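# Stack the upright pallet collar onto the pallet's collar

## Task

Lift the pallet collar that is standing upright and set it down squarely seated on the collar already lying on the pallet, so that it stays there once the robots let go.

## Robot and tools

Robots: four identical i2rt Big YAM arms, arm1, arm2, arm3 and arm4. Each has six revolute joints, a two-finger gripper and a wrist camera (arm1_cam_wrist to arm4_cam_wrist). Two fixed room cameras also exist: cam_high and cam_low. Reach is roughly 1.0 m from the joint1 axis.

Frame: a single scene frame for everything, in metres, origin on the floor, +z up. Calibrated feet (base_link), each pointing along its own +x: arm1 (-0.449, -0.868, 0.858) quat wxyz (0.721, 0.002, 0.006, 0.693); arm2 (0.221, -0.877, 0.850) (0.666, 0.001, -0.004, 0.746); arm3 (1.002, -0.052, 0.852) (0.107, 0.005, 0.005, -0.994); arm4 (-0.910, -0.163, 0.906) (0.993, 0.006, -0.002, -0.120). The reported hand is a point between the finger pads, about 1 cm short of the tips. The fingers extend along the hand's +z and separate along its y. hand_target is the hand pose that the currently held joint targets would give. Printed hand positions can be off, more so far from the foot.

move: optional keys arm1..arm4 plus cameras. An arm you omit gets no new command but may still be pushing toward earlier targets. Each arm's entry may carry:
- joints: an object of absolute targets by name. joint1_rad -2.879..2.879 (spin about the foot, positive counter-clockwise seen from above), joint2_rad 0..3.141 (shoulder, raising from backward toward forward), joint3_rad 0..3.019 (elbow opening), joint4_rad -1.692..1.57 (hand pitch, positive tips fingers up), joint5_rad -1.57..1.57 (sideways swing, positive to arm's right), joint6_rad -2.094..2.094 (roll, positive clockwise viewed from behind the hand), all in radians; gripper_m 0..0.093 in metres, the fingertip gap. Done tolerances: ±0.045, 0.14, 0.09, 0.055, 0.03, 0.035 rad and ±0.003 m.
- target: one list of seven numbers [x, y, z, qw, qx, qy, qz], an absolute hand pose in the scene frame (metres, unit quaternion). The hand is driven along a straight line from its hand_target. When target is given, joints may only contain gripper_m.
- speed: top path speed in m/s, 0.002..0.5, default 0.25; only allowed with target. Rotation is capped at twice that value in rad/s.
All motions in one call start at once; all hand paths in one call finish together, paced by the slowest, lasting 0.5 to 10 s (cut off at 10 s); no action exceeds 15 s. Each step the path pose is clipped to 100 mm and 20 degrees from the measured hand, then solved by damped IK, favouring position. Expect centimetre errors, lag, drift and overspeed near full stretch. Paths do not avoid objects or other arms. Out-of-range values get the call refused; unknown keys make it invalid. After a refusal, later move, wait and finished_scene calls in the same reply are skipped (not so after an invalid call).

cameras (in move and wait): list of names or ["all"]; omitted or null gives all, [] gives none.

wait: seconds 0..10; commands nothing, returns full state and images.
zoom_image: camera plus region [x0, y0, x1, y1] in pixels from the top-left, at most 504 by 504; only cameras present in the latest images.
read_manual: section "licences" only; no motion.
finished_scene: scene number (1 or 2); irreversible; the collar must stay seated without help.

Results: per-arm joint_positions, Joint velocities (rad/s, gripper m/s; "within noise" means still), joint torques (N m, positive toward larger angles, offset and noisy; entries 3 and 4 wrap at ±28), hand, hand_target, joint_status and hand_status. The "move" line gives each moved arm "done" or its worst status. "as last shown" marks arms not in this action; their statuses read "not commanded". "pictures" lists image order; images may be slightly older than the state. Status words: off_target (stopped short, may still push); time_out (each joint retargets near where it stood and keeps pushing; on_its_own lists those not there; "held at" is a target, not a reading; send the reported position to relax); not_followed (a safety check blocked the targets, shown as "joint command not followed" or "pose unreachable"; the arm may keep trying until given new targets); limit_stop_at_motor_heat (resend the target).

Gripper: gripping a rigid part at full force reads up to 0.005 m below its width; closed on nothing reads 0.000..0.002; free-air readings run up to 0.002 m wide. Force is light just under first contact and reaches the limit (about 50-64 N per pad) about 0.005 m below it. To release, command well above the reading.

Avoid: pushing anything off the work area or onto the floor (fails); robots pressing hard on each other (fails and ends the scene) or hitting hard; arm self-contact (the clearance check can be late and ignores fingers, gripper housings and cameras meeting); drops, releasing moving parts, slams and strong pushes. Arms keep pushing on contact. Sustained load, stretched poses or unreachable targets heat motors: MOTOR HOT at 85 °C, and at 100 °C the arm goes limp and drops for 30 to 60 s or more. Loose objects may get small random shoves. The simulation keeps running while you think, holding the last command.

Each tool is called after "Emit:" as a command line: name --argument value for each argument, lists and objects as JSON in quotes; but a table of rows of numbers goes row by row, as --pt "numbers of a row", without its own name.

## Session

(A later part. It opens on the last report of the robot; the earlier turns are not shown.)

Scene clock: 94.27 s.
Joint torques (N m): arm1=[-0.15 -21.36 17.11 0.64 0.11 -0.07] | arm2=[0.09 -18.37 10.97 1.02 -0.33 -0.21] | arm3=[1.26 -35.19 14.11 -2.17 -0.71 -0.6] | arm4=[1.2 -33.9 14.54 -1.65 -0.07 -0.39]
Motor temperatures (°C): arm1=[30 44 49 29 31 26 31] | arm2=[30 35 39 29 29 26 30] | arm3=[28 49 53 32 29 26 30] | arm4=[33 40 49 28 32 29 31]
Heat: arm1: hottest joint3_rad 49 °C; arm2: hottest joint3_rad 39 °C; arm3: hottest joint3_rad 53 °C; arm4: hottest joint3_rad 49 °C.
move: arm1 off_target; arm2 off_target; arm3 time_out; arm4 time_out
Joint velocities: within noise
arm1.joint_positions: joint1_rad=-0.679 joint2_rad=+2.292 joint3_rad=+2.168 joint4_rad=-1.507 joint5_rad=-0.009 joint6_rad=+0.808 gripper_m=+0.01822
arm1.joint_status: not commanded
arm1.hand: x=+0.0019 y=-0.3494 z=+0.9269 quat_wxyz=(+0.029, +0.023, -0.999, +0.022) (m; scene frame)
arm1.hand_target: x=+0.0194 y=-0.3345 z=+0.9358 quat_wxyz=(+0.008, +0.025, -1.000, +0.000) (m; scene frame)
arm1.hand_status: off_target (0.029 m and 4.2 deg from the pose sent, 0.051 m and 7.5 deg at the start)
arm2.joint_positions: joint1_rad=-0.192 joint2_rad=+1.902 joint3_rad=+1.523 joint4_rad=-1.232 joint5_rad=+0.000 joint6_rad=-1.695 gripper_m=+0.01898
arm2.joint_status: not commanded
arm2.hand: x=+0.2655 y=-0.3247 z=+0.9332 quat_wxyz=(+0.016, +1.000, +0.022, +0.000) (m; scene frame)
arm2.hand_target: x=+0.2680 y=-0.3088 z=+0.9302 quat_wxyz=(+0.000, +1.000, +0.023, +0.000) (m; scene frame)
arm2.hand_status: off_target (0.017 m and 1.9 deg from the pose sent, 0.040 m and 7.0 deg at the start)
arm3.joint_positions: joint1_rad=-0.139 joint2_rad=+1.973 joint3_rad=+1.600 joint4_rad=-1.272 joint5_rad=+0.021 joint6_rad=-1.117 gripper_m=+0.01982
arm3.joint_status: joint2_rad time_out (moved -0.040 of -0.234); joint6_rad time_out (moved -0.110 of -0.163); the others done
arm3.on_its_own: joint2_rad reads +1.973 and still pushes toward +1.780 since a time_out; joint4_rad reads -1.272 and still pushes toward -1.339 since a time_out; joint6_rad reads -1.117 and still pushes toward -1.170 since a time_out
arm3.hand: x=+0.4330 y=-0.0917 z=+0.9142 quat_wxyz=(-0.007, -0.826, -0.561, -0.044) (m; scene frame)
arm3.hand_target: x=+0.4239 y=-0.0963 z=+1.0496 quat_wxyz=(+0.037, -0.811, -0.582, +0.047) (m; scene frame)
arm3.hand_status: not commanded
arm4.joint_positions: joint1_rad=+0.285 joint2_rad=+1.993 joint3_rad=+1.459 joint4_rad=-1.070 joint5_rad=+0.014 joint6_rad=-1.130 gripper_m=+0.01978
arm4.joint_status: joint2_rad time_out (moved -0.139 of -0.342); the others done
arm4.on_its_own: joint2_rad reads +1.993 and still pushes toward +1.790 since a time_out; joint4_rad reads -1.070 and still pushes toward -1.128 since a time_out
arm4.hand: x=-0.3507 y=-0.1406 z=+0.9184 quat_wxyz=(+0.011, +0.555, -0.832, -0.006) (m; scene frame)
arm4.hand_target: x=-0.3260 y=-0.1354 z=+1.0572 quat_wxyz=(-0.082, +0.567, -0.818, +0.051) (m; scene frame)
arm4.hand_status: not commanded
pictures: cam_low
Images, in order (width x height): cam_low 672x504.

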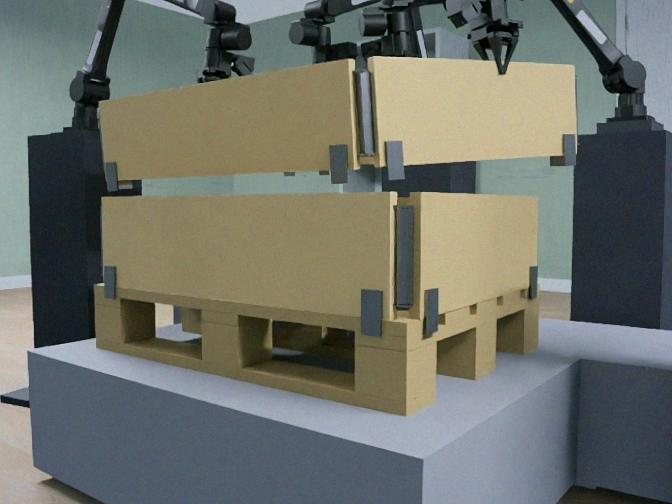

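Emit:
move --arm1 '{"target":[0.058,-0.301,0.925,0,-0.0175,0.9998,0],"speed":0.06}' --arm2 '{"target":[0.298,-0.276,0.924,0,0.9998,0.0175,0],"speed":0.06}' --arm3 '{"joints":{"joint1_rad":-0.226,"joint2_rad":1.86,"joint3_rad":1.745,"joint4_rad":-1.36,"joint6_rad":-1.42}}' --arm4 '{"joints":{"joint1_rad":0.375,"joint2_rad":1.795,"joint3_rad":1.455,"joint4_rad":-1.13,"joint6_rad":-1.25}}' --cameras '["cam_low"]'

Emit:
move --arm1 '{"target":[0.093,-0.272,0.920,0,-0.0175,0.9998,0],"speed":0.06}' --arm2 '{"target":[0.327,-0.243,0.918,0,0.9998,0.0175,0],"speed":0.06}' --arm3 '{"joints":{"joint1_rad":-0.31,"joint2_rad":1.94,"joint3_rad":1.88,"joint4_rad":-1.395,"joint6_rad":-1.665}}' --arm4 '{"joints":{"joint1_rad":0.455,"joint2_rad":1.80,"joint3_rad":1.435,"joint4_rad":-1.13,"joint6_rad":-1.335}}'

Emit:
zoom_image --camera "cam_low" --region '[80, 80, 280, 230]'

Emit:
zoom_image --camera "cam_low" --region '[350, 80, 550, 230]'

Emit:
zoom_image --camera "cam_high" --region '[230, 130, 480, 370]'

Scene clock: 113.67 s.
Joint torques (N m): arm1=[-0.73 -22.71 18.4 0.98 0.42 0.01] | arm2=[0.56 -19.25 12.51 0.02 -0.36 -0.14] | arm3=[1.44 -32.38 15.75 -2.99 -0.74 -0.33] | arm4=[1.03 -33.2 11.12 -2.65 -0.07 -0.25]
Motor temperatures (°C): arm1=[30 44 55 29 30 26 31] | arm2=[30 37 40 29 29 26 30] | arm3=[28 49 59 32 29 26 30] | arm4=[33 41 50 28 30 29 31]
Heat: arm1: hottest joint3_rad 55 °C; arm2: hottest joint3_rad 40 °C; arm3: hottest joint3_rad 59 °C; arm4: hottest joint3_rad 50 °C.
move: arm1 off_target; arm2 off_target; arm3 time_out; arm4 time_out
Joint velocities: within noise
arm1.joint_positions: joint1_rad=-0.678 joint2_rad=+2.518 joint3_rad=+2.565 joint4_rad=-1.677 joint5_rad=-0.006 joint6_rad=+0.811 gripper_m=+0.01821
arm1.joint_status: not commanded
arm1.hand: x=+0.0341 y=-0.3128 z=+0.9184 quat_wxyz=(+0.028, +0.021, -0.999, +0.022) (m; scene frame)
arm1.hand_target: x=+0.0563 y=-0.3030 z=+0.9257 quat_wxyz=(-0.001, +0.017, -1.000, -0.001) (m; scene frame)
arm1.hand_status: off_target (0.027 m and 4.1 deg from the pose sent, 0.074 m and 4.2 deg at the start)
arm2.joint_positions: joint1_rad=-0.244 joint2_rad=+1.988 joint3_rad=+1.636 joint4_rad=-1.240 joint5_rad=+0.000 joint6_rad=-1.738 gripper_m=+0.01897
arm2.joint_status: not commanded
arm2.hand: x=+0.2989 y=-0.2914 z=+0.9260 quat_wxyz=(+0.007, +1.000, +0.018, +0.001) (m; scene frame)
arm2.hand_target: x=+0.2978 y=-0.2764 z=+0.9239 quat_wxyz=(-0.001, +1.000, +0.018, -0.001) (m; scene frame)
arm2.hand_status: off_target (0.016 m and 0.8 deg from the pose sent, 0.059 m and 2.0 deg at the start)
arm3.joint_positions: joint1_rad=-0.230 joint2_rad=+2.013 joint3_rad=+1.650 joint4_rad=-1.268 joint5_rad=+0.022 joint6_rad=-1.395 gripper_m=+0.01986
arm3.joint_status: joint2_rad time_out (moved +0.040 of -0.113); joint3_rad time_out (moved +0.050 of +0.145); joint4_rad time_out (moved +0.003 of -0.088); the others done
arm3.on_its_own: joint2_rad reads +2.013 and still pushes toward +1.860 since a time_out; joint3_rad reads +1.650 and still pushes toward +1.745 since a time_out; joint4_rad reads -1.268 and still pushes toward -1.360 since a time_out
arm3.hand: x=+0.4146 y=-0.0396 z=+0.9095 quat_wxyz=(-0.010, -0.771, -0.636, -0.037) (m; scene frame)
arm3.hand_target: x=+0.4025 y=-0.0457 z=+1.0322 quat_wxyz=(+0.036, -0.761, -0.647, +0.028) (m; scene frame)
arm3.hand_status: not commanded
arm4.joint_positions: joint1_rad=+0.367 joint2_rad=+1.993 joint3_rad=+1.418 joint4_rad=-1.042 joint5_rad=+0.014 joint6_rad=-1.236 gripper_m=+0.01977
arm4.joint_status: joint2_rad time_out (moved +0.000 of -0.198); joint4_rad time_out (moved +0.028 of -0.060); the others done
arm4.on_its_own: joint2_rad reads +1.993 and still pushes toward +1.795 since a time_out; joint4_rad reads -1.042 and still pushes toward -1.130 since a time_out
arm4.hand: x=-0.3662 y=-0.0962 z=+0.9054 quat_wxyz=(+0.017, +0.630, -0.776, -0.009) (m; scene frame)
arm4.hand_target: x=-0.3580 y=-0.0922 z=+1.0232 quat_wxyz=(-0.046, +0.637, -0.769, +0.030) (m; scene frame)
arm4.hand_status: not commanded
pictures: cam_low
Images, in order (width x height): cam_low 672x504.

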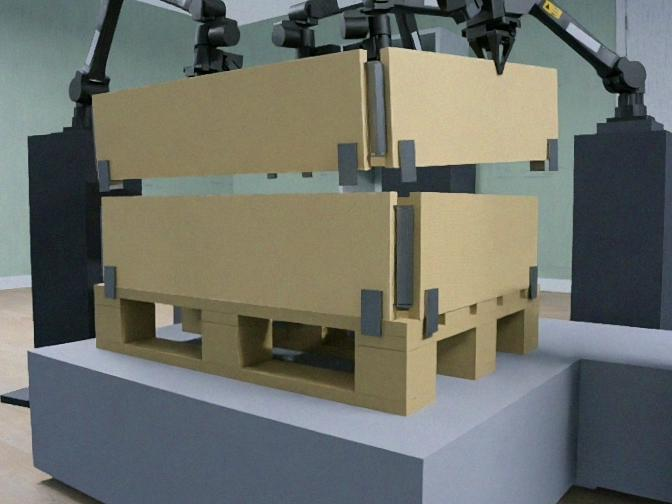

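not run: a stop came earlier in this reply.

Scaled by 2.520 from the camera's 672x504 image, which has a finer 960x720 frame.

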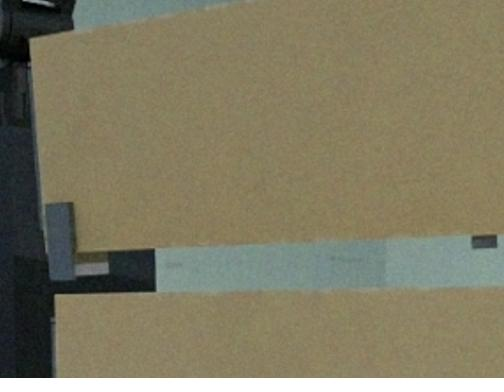

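Scaled by 2.520 from the camera's 672x504 image, which has a finer 960x720 frame.

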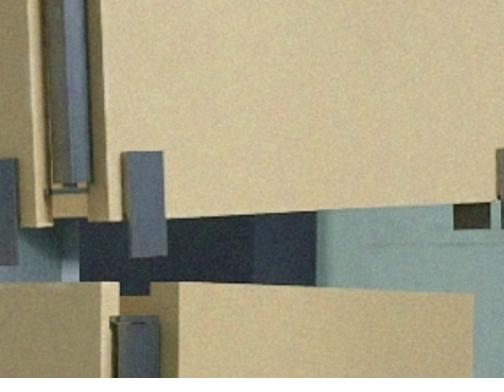

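This scene's latest camera images include none from cam_high. They are from: cam_low. cam_high's image comes with the result of a call that names it in "cameras".

Emit:
move --arm1 '{"target":[0.093,-0.272,0.917,0,-0.0175,0.9998,0],"speed":0.06}' --arm2 '{"target":[0.327,-0.243,0.917,0,0.9998,0.0175,0],"speed":0.06}' --arm3 '{"joints":{"joint1_rad":-0.31,"joint2_rad":1.94,"joint3_rad":1.88,"joint4_rad":-1.395,"joint6_rad":-1.665}}' --arm4 '{"joints":{"joint1_rad":0.455,"joint2_rad":1.80,"joint3_rad":1.435,"joint4_rad":-1.13,"joint6_rad":-1.335}}'

Emit:
zoom_image --camera "cam_low" --region '[80, 80, 280, 230]'

Emit:
zoom_image --camera "cam_low" --region '[350, 80, 550, 230]'

Emit:
zoom_image --camera "cam_high" --region '[230, 130, 480, 370]'

Scene clock: 121.50 s.
Joint torques (N m): arm1=[-1.32 -24.12 18.29 1.88 0.05 -0.1] | arm2=[0.62 -21.54 12.97 -0.27 -0.33 -0.13] | arm3=[0.5 -34.02 17.11 -3.49 -0.45 -0.21] | arm4=[0.67 -32.73 11.73 -2.78 -0.07 0.02]
Motor temperatures (°C): arm1=[30 45 57 29 30 26 31] | arm2=[30 37 40 29 29 26 30] | arm3=[28 54 61 33 29 26 30] | arm4=[33 42 51 28 30 29 31]
Heat: arm1: hottest joint3_rad 57 °C; arm2: hottest joint3_rad 40 °C; arm3: hottest joint3_rad 61 °C; arm4: hottest joint3_rad 51 °C.
move: arm1 off_target; arm2 off_target; arm3 time_out; arm4 time_out
Joint velocities: within noise
arm1.joint_positions: joint1_rad=-0.680 joint2_rad=+2.677 joint3_rad=+2.847 joint4_rad=-1.689 joint5_rad=+0.006 joint6_rad=+0.816 gripper_m=+0.01821
arm1.joint_status: not commanded
arm1.hand: x=+0.0657 y=-0.2820 z=+0.9073 quat_wxyz=(-0.014, +0.018, -1.000, -0.014) (m; scene frame)
arm1.hand_target: x=+0.0907 y=-0.2755 z=+0.9178 quat_wxyz=(-0.046, +0.014, -0.998, -0.047) (m; scene frame)
arm1.hand_status: off_target (0.031 m and 2.3 deg from the pose sent, 0.072 m and 4.1 deg at the start; a joint's target at an end of its range on 53 of 65 steps)
arm2.joint_positions: joint1_rad=-0.283 joint2_rad=+2.098 joint3_rad=+1.784 joint4_rad=-1.281 joint5_rad=+0.002 joint6_rad=-1.776 gripper_m=+0.01898
arm2.joint_status: not commanded
arm2.hand: x=+0.3283 y=-0.2579 z=+0.9144 quat_wxyz=(+0.008, +1.000, +0.018, +0.001) (m; scene frame)
arm2.hand_target: x=+0.3269 y=-0.2436 z=+0.9170 quat_wxyz=(+0.000, +1.000, +0.017, +0.000) (m; scene frame)
arm2.hand_status: off_target (0.015 m and 1.0 deg from the pose sent, 0.057 m and 0.8 deg at the start)
arm3.joint_positions: joint1_rad=-0.301 joint2_rad=+2.098 joint3_rad=+1.769 joint4_rad=-1.293 joint5_rad=+0.013 joint6_rad=-1.657 gripper_m=+0.02002
arm3.joint_status: joint2_rad time_out (moved +0.084 of -0.073); joint3_rad time_out (moved +0.119 of +0.230); joint4_rad time_out (moved -0.025 of -0.127); the others done
arm3.on_its_own: joint2_rad reads +2.098 and still pushes toward +1.940 since a time_out; joint3_rad reads +1.769 and still pushes toward +1.880 since a time_out; joint4_rad reads -1.293 and still pushes toward -1.395 since a time_out
arm3.hand: x=+0.3845 y=+0.0035 z=+0.9018 quat_wxyz=(-0.014, -0.707, -0.707, -0.028) (m; scene frame)
arm3.hand_target: x=+0.3725 y=+0.0070 z=+1.0388 quat_wxyz=(+0.046, -0.704, -0.708, +0.028) (m; scene frame)
arm3.hand_status: not commanded
arm4.joint_positions: joint1_rad=+0.451 joint2_rad=+1.993 joint3_rad=+1.389 joint4_rad=-1.042 joint5_rad=+0.013 joint6_rad=-1.358 gripper_m=+0.01976
arm4.joint_status: joint2_rad time_out (moved +0.000 of -0.193); joint4_rad time_out (moved +0.000 of -0.088); the others done
arm4.on_its_own: joint2_rad reads +1.993 and still pushes toward +1.800 since a time_out; joint4_rad reads -1.042 and still pushes toward -1.130 since a time_out
arm4.hand: x=-0.3866 y=-0.0535 z=+0.8970 quat_wxyz=(+0.029, +0.707, -0.707, -0.017) (m; scene frame)
arm4.hand_target: x=-0.3733 y=-0.0494 z=+1.0135 quat_wxyz=(-0.035, +0.702, -0.710, +0.023) (m; scene frame)
arm4.hand_status: not commanded
pictures: arm1_cam_wrist, arm2_cam_wrist, arm3_cam_wrist, arm4_cam_wrist, cam_high, cam_low
Images, in order (width x height): arm1_cam_wrist 672x504, arm2_cam_wrist 672x504, arm3_cam_wrist 672x504, arm4_cam_wrist 672x504, cam_high 672x504, cam_low 672x504.

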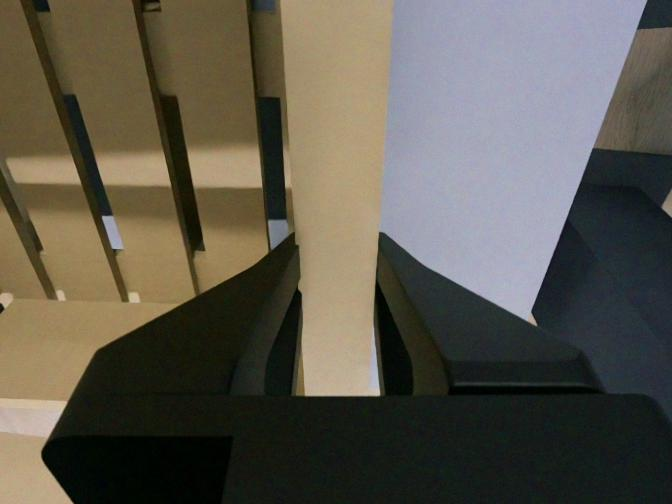

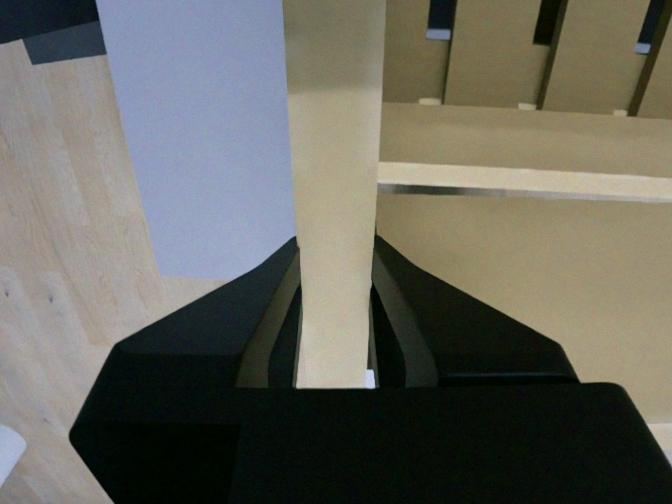

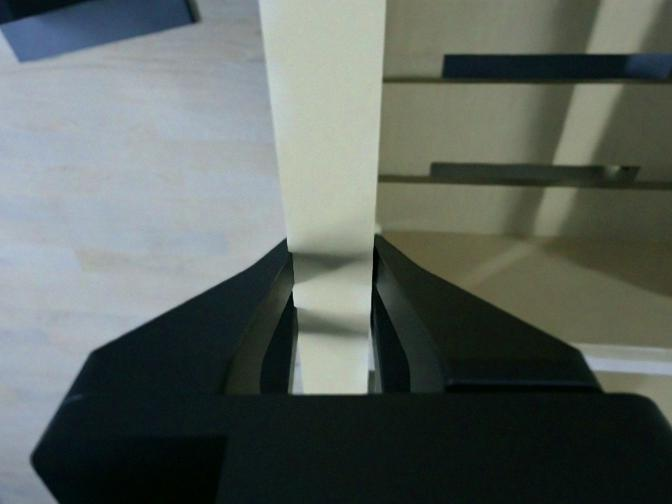

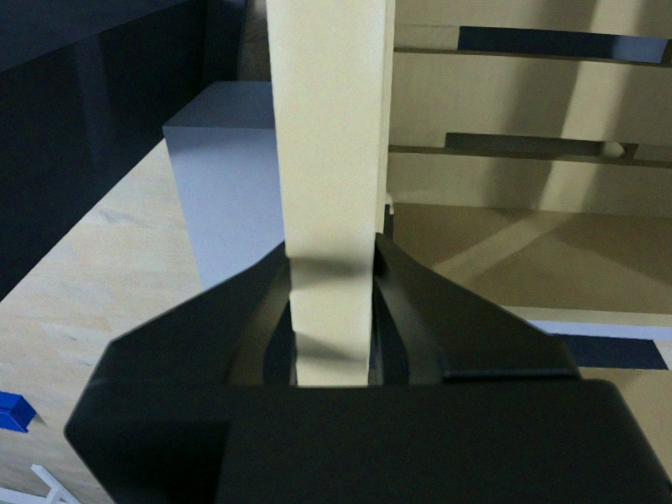

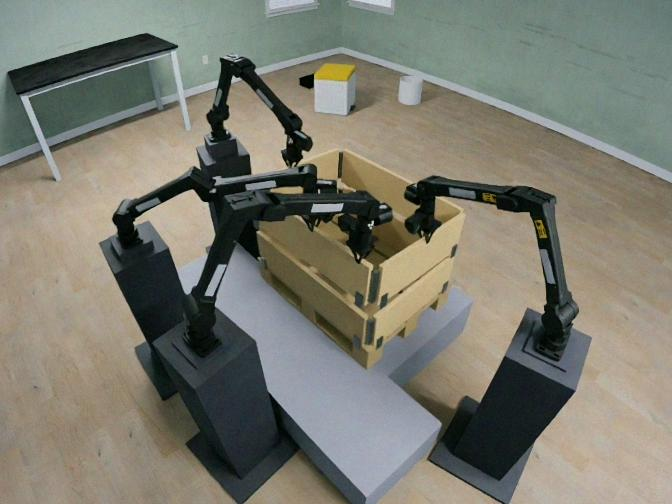

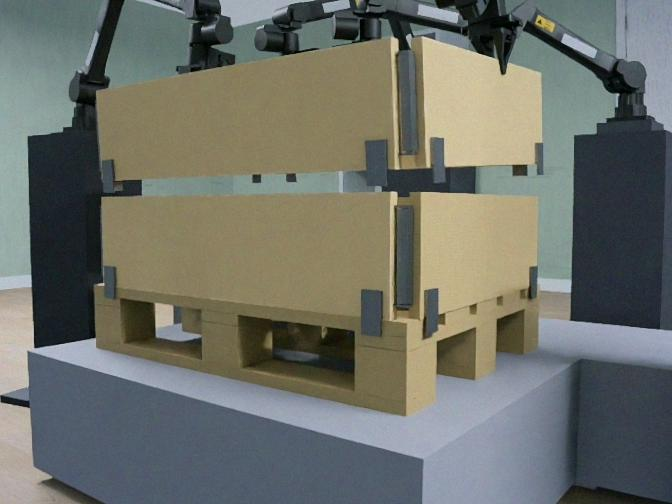

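Scaled by 2.520 from the camera's 672x504 image, which has a finer 960x720 frame.

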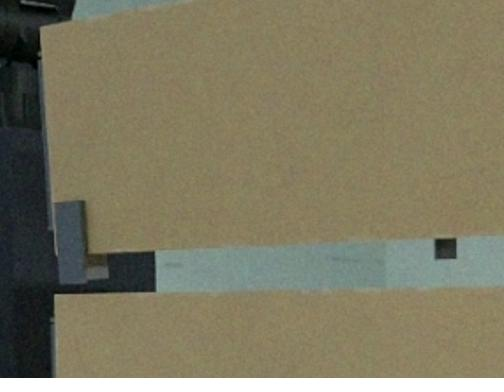

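Scaled by 2.520 from the camera's 672x504 image, which has a finer 960x720 frame.

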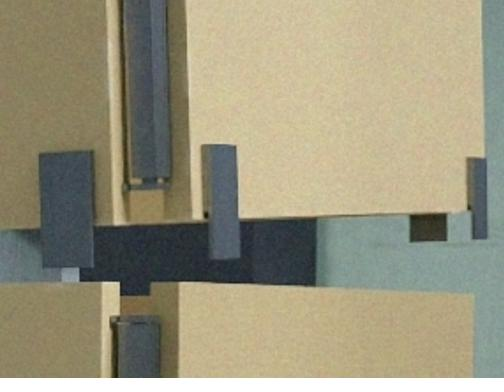

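Scaled by 2.016 from the camera's 672x504 image, which has a finer 960x720 frame.

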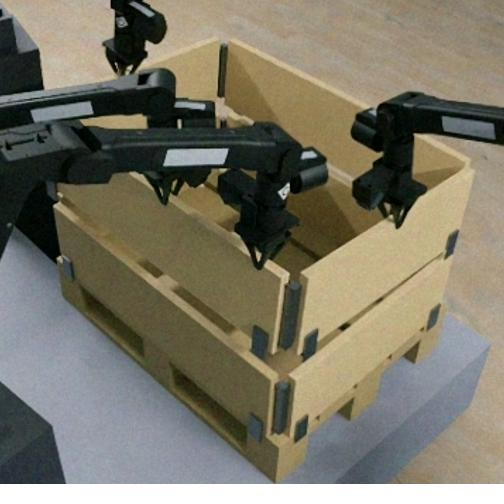

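Emit:
move --arm1 '{"target":[0.083,-0.281,0.887,0,-0.0175,0.9998,0],"speed":0.04}' --arm2 '{"target":[0.336,-0.2515,0.884,0,0.9998,0.0175,0],"speed":0.04}' --arm3 '{"target":[0.381,0.000,0.995,0,0.7193,0.6947,0],"speed":0.04}' --arm4 '{"target":[-0.362,-0.053,0.965,0,-0.6884,0.7254,0],"speed":0.04}'

Emit:
zoom_image --camera "cam_low" --region '[80, 80, 280, 230]'

Emit:
zoom_image --camera "cam_low" --region '[350, 80, 550, 230]'

Emit:
zoom_image --camera "cam_high" --region '[230, 130, 480, 370]'

Scene clock: 131.27 s.
Joint torques (N m): arm1=[-1.14 -24.64 17.33 0.29 0.1 -0.12] | arm2=[-0.32 -23.12 9.62 0.62 -0.19 -0.24] | arm3=[0.97 -30.51 13.18 -3.81 -0.8 0.07] | arm4=[0.09 -26.4 14.15 -3.7 -0.06 0.29]
Motor temperatures (°C): arm1=[30 48 57 29 30 26 32] | arm2=[30 37 39 29 29 26 30] | arm3=[28 58 64 33 29 26 30] | arm4=[33 43 52 28 29 29 31]
Heat: arm1: hottest joint3_rad 57 °C; arm2: hottest joint3_rad 39 °C; arm3: hottest joint3_rad 64 °C; arm4: hottest joint3_rad 52 °C.
move: arm1 off_target; arm2 done; arm3 off_target; arm4 off_target
Joint velocities: within noise
arm1.joint_positions: joint1_rad=-0.681 joint2_rad=+2.720 joint3_rad=+2.858 joint4_rad=-1.689 joint5_rad=+0.000 joint6_rad=+0.814 gripper_m=+0.01821
arm1.joint_status: not commanded
arm1.hand: x=+0.0636 y=-0.2829 z=+0.8789 quat_wxyz=(-0.001, +0.019, -1.000, -0.005) (m; scene frame)
arm1.hand_target: x=+0.0810 y=-0.2828 z=+0.8871 quat_wxyz=(-0.019, +0.017, -0.999, -0.022) (m; scene frame)
arm1.hand_status: off_target (0.021 m and 0.5 deg from the pose sent, 0.027 m and 2.3 deg at the start; a joint's target at an end of its range on 47 of 64 steps)
arm2.joint_positions: joint1_rad=-0.287 joint2_rad=+2.128 joint3_rad=+1.752 joint4_rad=-1.224 joint5_rad=-0.003 joint6_rad=-1.781 gripper_m=+0.01898
arm2.joint_status: not commanded
arm2.hand: x=+0.3297 y=-0.2586 z=+0.8845 quat_wxyz=(+0.011, +1.000, +0.018, -0.002) (m; scene frame)
arm2.hand_target: x=+0.3356 y=-0.2517 z=+0.8840 quat_wxyz=(+0.000, +1.000, +0.018, +0.000) (m; scene frame)
arm2.hand_status: done (0.009 m and 1.2 deg from the pose sent, 0.032 m and 1.0 deg at the start)
arm3.joint_positions: joint1_rad=-0.301 joint2_rad=+2.121 joint3_rad=+1.724 joint4_rad=-1.229 joint5_rad=+0.007 joint6_rad=-1.639 gripper_m=+0.02013
arm3.joint_status: not commanded
arm3.hand: x=+0.3880 y=+0.0025 z=+0.8715 quat_wxyz=(-0.018, -0.713, -0.700, -0.027) (m; scene frame)
arm3.hand_target: x=+0.3846 y=+0.0005 z=+0.9647 quat_wxyz=(+0.003, -0.720, -0.694, +0.002) (m; scene frame)
arm3.hand_status: off_target (0.124 m and 3.8 deg from the pose sent, 0.093 m and 4.2 deg at the start; pose on its path clipped on 64 of 64 steps)
arm4.joint_positions: joint1_rad=+0.446 joint2_rad=+2.024 joint3_rad=+1.380 joint4_rad=-1.002 joint5_rad=+0.002 joint6_rad=-1.358 gripper_m=+0.01968
arm4.joint_status: not commanded
arm4.hand: x=-0.3853 y=-0.0541 z=+0.8777 quat_wxyz=(+0.026, +0.705, -0.709, -0.022) (m; scene frame)
arm4.hand_target: x=-0.3663 y=-0.0524 z=+0.9600 quat_wxyz=(-0.004, +0.689, -0.725, -0.003) (m; scene frame)
arm4.hand_status: off_target (0.090 m and 4.7 deg from the pose sent, 0.072 m and 4.9 deg at the start; pose on its path clipped on 30 of 64 steps)
pictures: arm1_cam_wrist, arm2_cam_wrist, arm3_cam_wrist, arm4_cam_wrist, cam_high, cam_low
Images, in order (width x height): arm1_cam_wrist 672x504, arm2_cam_wrist 672x504, arm3_cam_wrist 672x504, arm4_cam_wrist 672x504, cam_high 672x504, cam_low 672x504.

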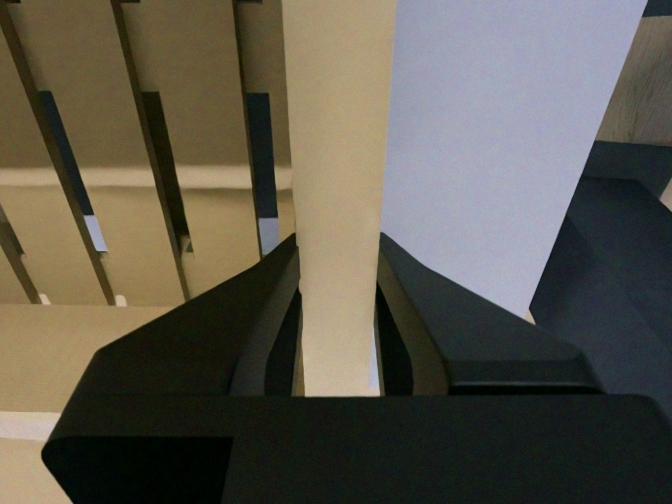

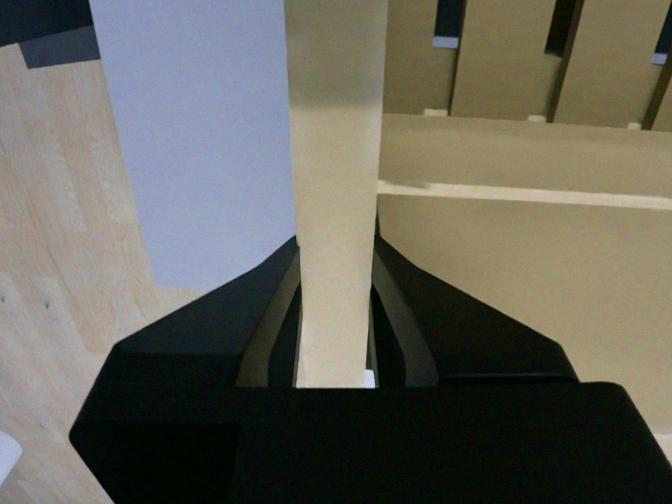

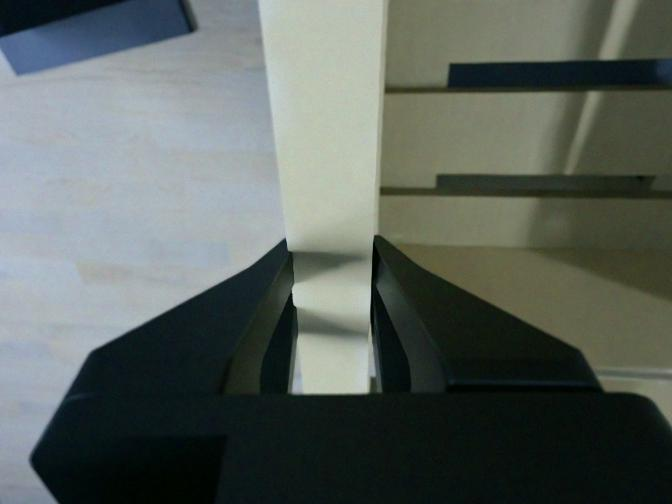

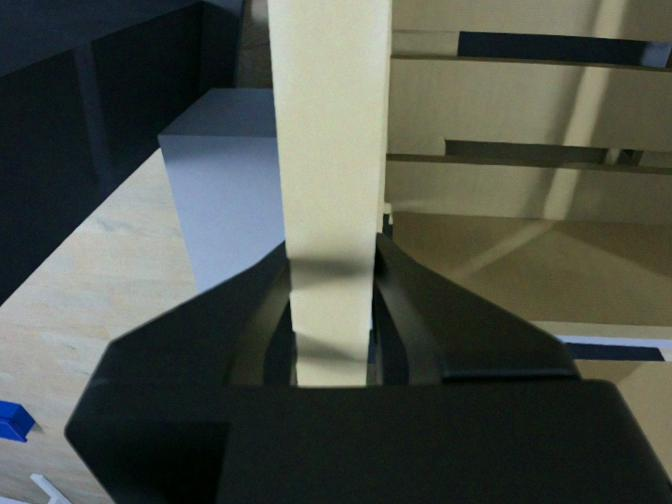

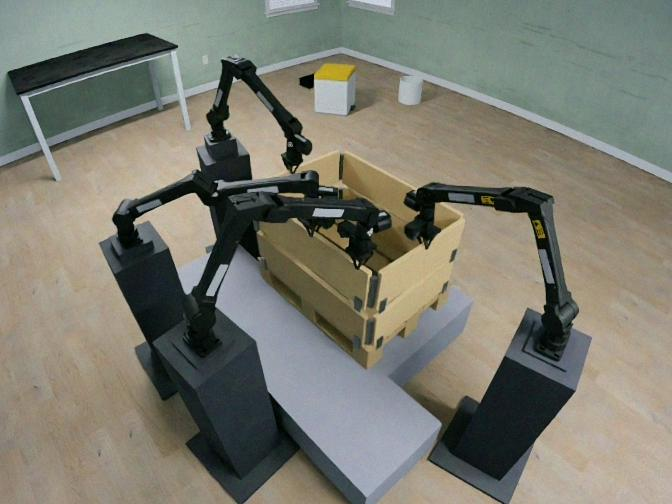

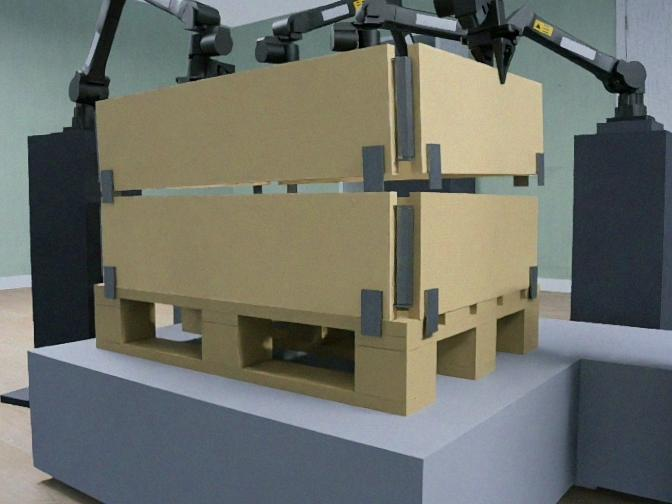

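Scaled by 2.520 from the camera's 672x504 image, which has a finer 960x720 frame.

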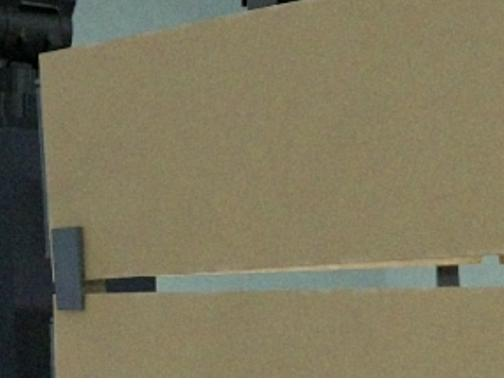

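Scaled by 2.520 from the camera's 672x504 image, which has a finer 960x720 frame.

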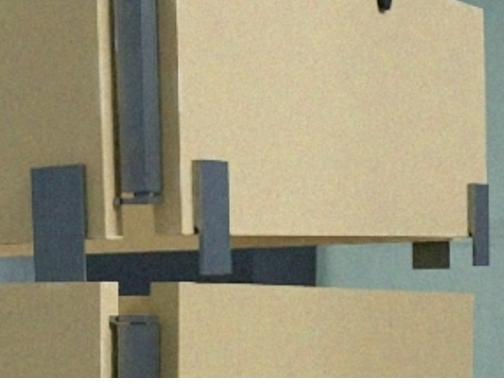

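Scaled by 2.016 from the camera's 672x504 image, which has a finer 960x720 frame.

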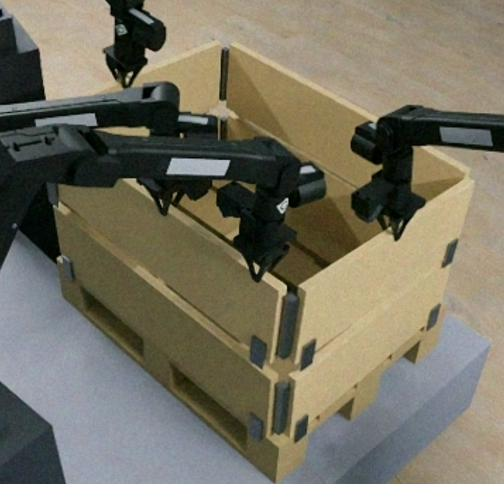

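Emit:
move --arm1 '{"target":[0.077,-0.283,0.868,0,-0.0175,0.9998,0],"speed":0.04}' --arm2 '{"target":[0.333,-0.2515,0.868,0,0.9998,0.0175,0],"speed":0.04}' --arm3 '{"target":[0.376,-0.002,0.948,0,0.7193,0.6947,0],"speed":0.04}' --arm4 '{"target":[-0.366,-0.054,0.930,0,-0.6947,0.7193,0],"speed":0.04}' --cameras '["cam_low","cam_high"]'

Emit:
zoom_image --camera "cam_low" --region '[80, 80, 280, 230]'

Emit:
zoom_image --camera "cam_low" --region '[350, 80, 550, 230]'

Emit:
zoom_image --camera "cam_high" --region '[230, 130, 480, 370]'

Scene clock: 137.10 s.
Joint torques (N m): arm1=[-0.79 -24.41 16.54 -0.02 0.31 -0.08] | arm2=[0.03 -22.89 9.39 0.64 -0.14 -0.18] | arm3=[1.26 -29.27 12.62 -2.73 -0.76 0.06] | arm4=[0.38 -24.94 10.82 -1.58 0.13 0.11]
Motor temperatures (°C): arm1=[30 49 58 29 30 26 32] | arm2=[30 38 39 29 28 26 30] | arm3=[28 58 63 33 29 26 30] | arm4=[33 44 52 28 29 29 32]
Heat: arm1: hottest joint3_rad 58 °C; arm2: hottest joint3_rad 39 °C; arm3: hottest joint3_rad 63 °C; arm4: hottest joint3_rad 52 °C.
move: arm1 off_target; arm2 done; arm3 off_target; arm4 off_target
Joint velocities: within noise
arm1.joint_positions: joint1_rad=-0.681 joint2_rad=+2.741 joint3_rad=+2.866 joint4_rad=-1.688 joint5_rad=-0.005 joint6_rad=+0.811 gripper_m=+0.01821
arm1.joint_status: not commanded
arm1.hand: x=+0.0628 y=-0.2826 z=+0.8662 quat_wxyz=(+0.004, +0.020, -1.000, -0.002) (m; scene frame)
arm1.hand_target: x=+0.0761 y=-0.2839 z=+0.8679 quat_wxyz=(-0.009, +0.018, -1.000, -0.010) (m; scene frame)
arm1.hand_status: off_target (0.014 m and 0.6 deg from the pose sent, 0.017 m and 0.5 deg at the start; a joint's target at an end of its range on 25 of 40 steps)
arm2.joint_positions: joint1_rad=-0.287 joint2_rad=+2.140 joint3_rad=+1.735 joint4_rad=-1.191 joint5_rad=-0.006 joint6_rad=-1.781 gripper_m=+0.01898
arm2.joint_status: not commanded
arm2.hand: x=+0.3292 y=-0.2581 z=+0.8711 quat_wxyz=(+0.008, +1.000, +0.018, -0.003) (m; scene frame)
arm2.hand_target: x=+0.3325 y=-0.2516 z=+0.8681 quat_wxyz=(+0.000, +1.000, +0.017, -0.001) (m; scene frame)
arm2.hand_status: done (0.008 m and 1.0 deg from the pose sent, 0.018 m and 1.2 deg at the start)
arm3.joint_positions: joint1_rad=-0.301 joint2_rad=+2.139 joint3_rad=+1.724 joint4_rad=-1.227 joint5_rad=+0.004 joint6_rad=-1.631 gripper_m=+0.02030
arm3.joint_status: not commanded
arm3.hand: x=+0.3897 y=+0.0020 z=+0.8608 quat_wxyz=(-0.025, -0.716, -0.697, -0.032) (m; scene frame)
arm3.hand_target: x=+0.3790 y=-0.0021 z=+0.9437 quat_wxyz=(+0.000, -0.720, -0.694, +0.001) (m; scene frame)
arm3.hand_status: off_target (0.088 m and 4.6 deg from the pose sent, 0.078 m and 3.8 deg at the start)
arm4.joint_positions: joint1_rad=+0.442 joint2_rad=+2.039 joint3_rad=+1.380 joint4_rad=-0.990 joint5_rad=+0.003 joint6_rad=-1.358 gripper_m=+0.01968
arm4.joint_status: not commanded
arm4.hand: x=-0.3843 y=-0.0561 z=+0.8698 quat_wxyz=(+0.027, +0.703, -0.710, -0.022) (m; scene frame)
arm4.hand_target: x=-0.3676 y=-0.0542 z=+0.9278 quat_wxyz=(-0.001, +0.695, -0.719, +0.000) (m; scene frame)
arm4.hand_status: off_target (0.063 m and 4.2 deg from the pose sent, 0.056 m and 4.2 deg at the start)
pictures: cam_high, cam_low
Images, in order (width x height): cam_high 672x504, cam_low 672x504.

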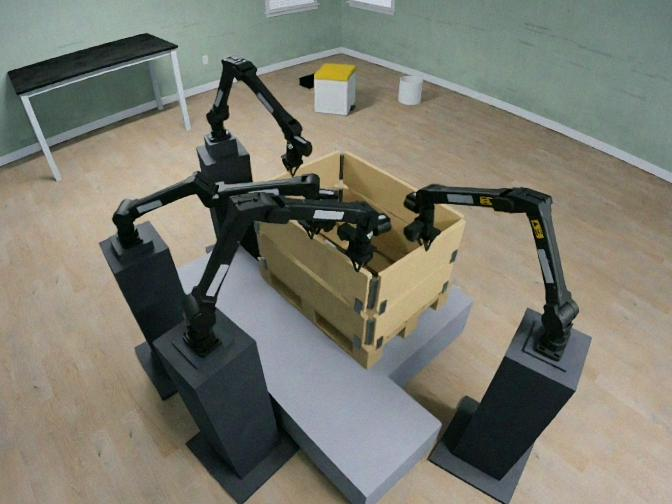

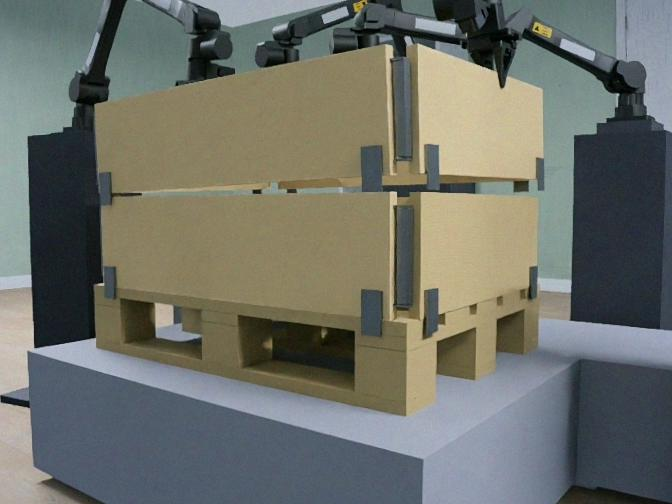

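Scaled by 2.520 from the camera's 672x504 image, which has a finer 960x720 frame.

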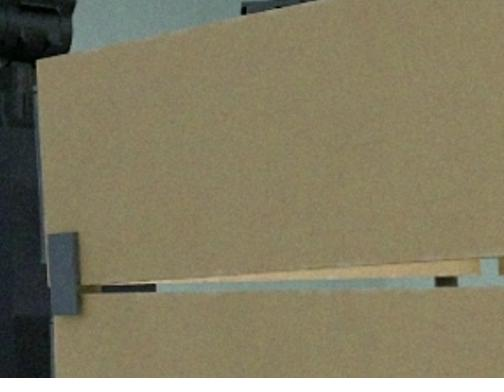

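Scaled by 2.520 from the camera's 672x504 image, which has a finer 960x720 frame.

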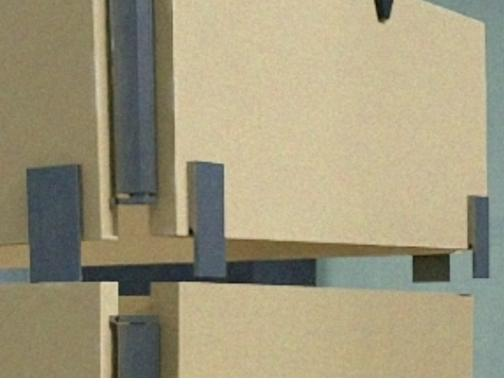

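Scaled by 2.016 from the camera's 672x504 image, which has a finer 960x720 frame.

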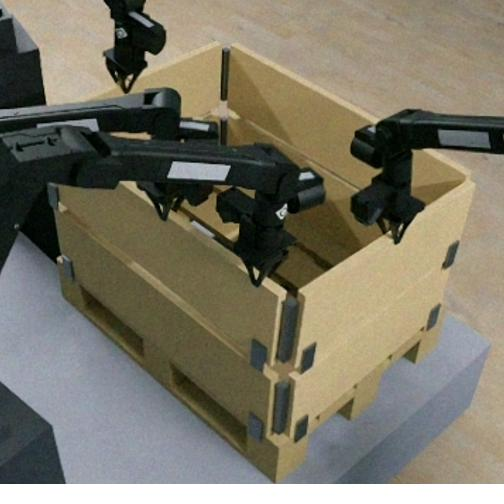

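Emit:
move --arm1 '{"target":[0.070,-0.283,0.855,0,-0.0175,0.9998,0],"speed":0.04}' --arm2 '{"target":[0.324,-0.2515,0.857,0,0.9998,0.0175,0],"speed":0.04}' --arm3 '{"target":[0.366,-0.004,0.943,0,0.7193,0.6947,0],"speed":0.04}' --arm4 '{"target":[-0.374,-0.054,0.893,0,-0.6947,0.7193,0],"speed":0.04}' --cameras '["cam_low","cam_high"]'

Emit:
zoom_image --camera "cam_low" --region '[80, 80, 280, 230]'

Emit:
zoom_image --camera "cam_low" --region '[350, 80, 550, 230]'

Emit:
zoom_image --camera "cam_high" --region '[230, 130, 480, 370]'

Scene clock: 143.23 s.
Joint torques (N m): arm1=[-0.26 -24.88 13.68 0.25 0.34 0.02] | arm2=[0.97 -22.24 8.66 0.98 -0.02 -0.07] | arm3=[1.73 -27.28 14.8 -2.82 -0.74 0.07] | arm4=[0.56 -22.36 8.34 -0.34 0.09 0.13]
Motor temperatures (°C): arm1=[30 48 57 29 30 26 32] | arm2=[30 37 38 29 28 26 31] | arm3=[27 60 63 33 29 26 30] | arm4=[33 44 52 28 29 29 32]
Heat: arm1: hottest joint3_rad 57 °C; arm2: hottest joint3_rad 38 °C; arm3: hottest joint3_rad 63 °C; arm4: hottest joint3_rad 52 °C.
move: arm1 done; arm2 off_target; arm3 off_target; arm4 off_target
Joint velocities: within noise
arm1.joint_positions: joint1_rad=-0.681 joint2_rad=+2.749 joint3_rad=+2.866 joint4_rad=-1.685 joint5_rad=-0.005 joint6_rad=+0.808 gripper_m=+0.01821
arm1.joint_status: not commanded
arm1.hand: x=+0.0627 y=-0.2827 z=+0.8607 quat_wxyz=(+0.006, +0.022, -1.000, +0.000) (m; scene frame)
arm1.hand_target: x=+0.0696 y=-0.2835 z=+0.8551 quat_wxyz=(-0.001, +0.019, -1.000, -0.001) (m; scene frame)
arm1.hand_status: done (0.009 m and 0.8 deg from the pose sent, 0.013 m and 0.6 deg at the start)
arm2.joint_positions: joint1_rad=-0.285 joint2_rad=+2.140 joint3_rad=+1.726 joint4_rad=-1.174 joint5_rad=-0.001 joint6_rad=-1.781 gripper_m=+0.01898
arm2.joint_status: not commanded
arm2.hand: x=+0.3289 y=-0.2575 z=+0.8679 quat_wxyz=(+0.005, +1.000, +0.019, +0.000) (m; scene frame)
arm2.hand_target: x=+0.3247 y=-0.2520 z=+0.8571 quat_wxyz=(+0.001, +1.000, +0.018, +0.002) (m; scene frame)
arm2.hand_status: off_target (0.013 m and 0.6 deg from the pose sent, 0.016 m and 1.0 deg at the start)
arm3.joint_positions: joint1_rad=-0.301 joint2_rad=+2.139 joint3_rad=+1.730 joint4_rad=-1.230 joint5_rad=+0.006 joint6_rad=-1.631 gripper_m=+0.02031
arm3.joint_status: not commanded
arm3.hand: x=+0.3883 y=+0.0023 z=+0.8627 quat_wxyz=(-0.023, -0.716, -0.697, -0.031) (m; scene frame)
arm3.hand_target: x=+0.3705 y=-0.0038 z=+0.9406 quat_wxyz=(+0.001, -0.719, -0.695, +0.001) (m; scene frame)
arm3.hand_status: off_target (0.084 m and 4.5 deg from the pose sent, 0.086 m and 4.6 deg at the start)
arm4.joint_positions: joint1_rad=+0.442 joint2_rad=+2.042 joint3_rad=+1.356 joint4_rad=-0.941 joint5_rad=+0.011 joint6_rad=-1.358 gripper_m=+0.01962
arm4.joint_status: not commanded
arm4.hand: x=-0.3841 y=-0.0573 z=+0.8607 quat_wxyz=(+0.020, +0.703, -0.710, -0.013) (m; scene frame)
arm4.hand_target: x=-0.3748 y=-0.0549 z=+0.8921 quat_wxyz=(+0.002, +0.695, -0.719, +0.001) (m; scene frame)
arm4.hand_status: off_target (0.034 m and 3.1 deg from the pose sent, 0.025 m and 4.2 deg at the start)
pictures: cam_high, cam_low
Images, in order (width x height): cam_high 672x504, cam_low 672x504.

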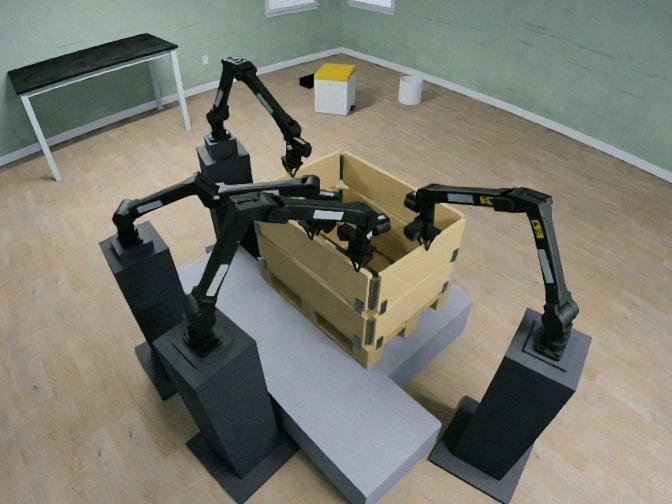

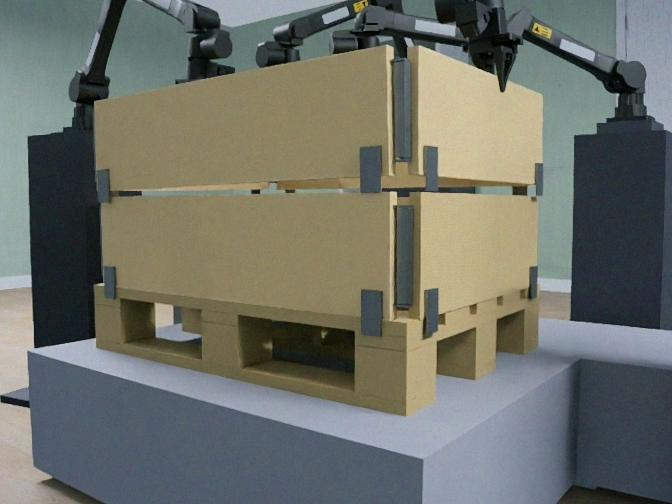

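Scaled by 2.520 from the camera's 672x504 image, which has a finer 960x720 frame.

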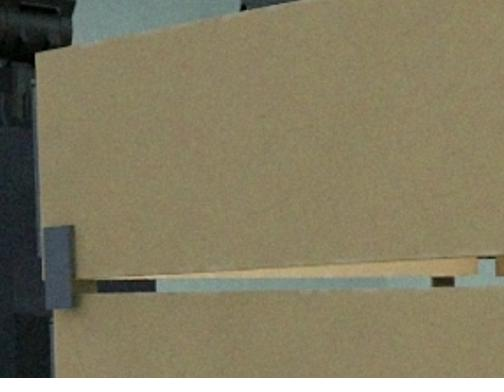

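Scaled by 2.520 from the camera's 672x504 image, which has a finer 960x720 frame.

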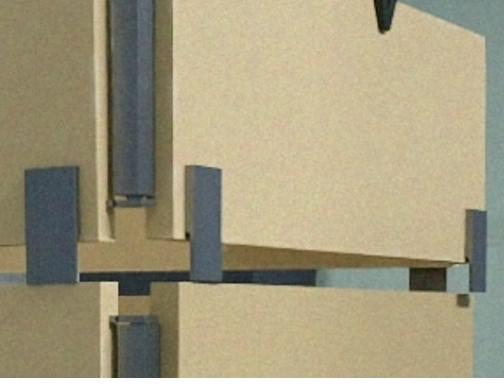

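Scaled by 2.016 from the camera's 672x504 image, which has a finer 960x720 frame.

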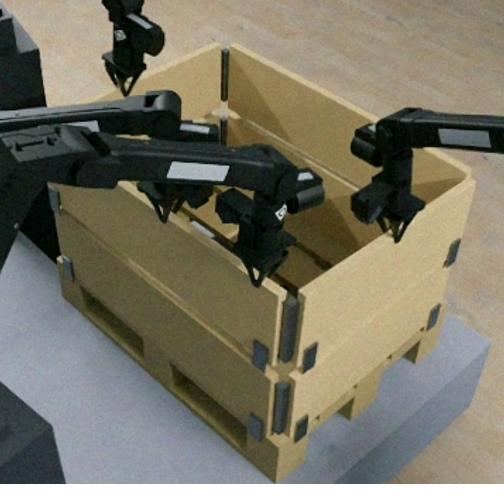

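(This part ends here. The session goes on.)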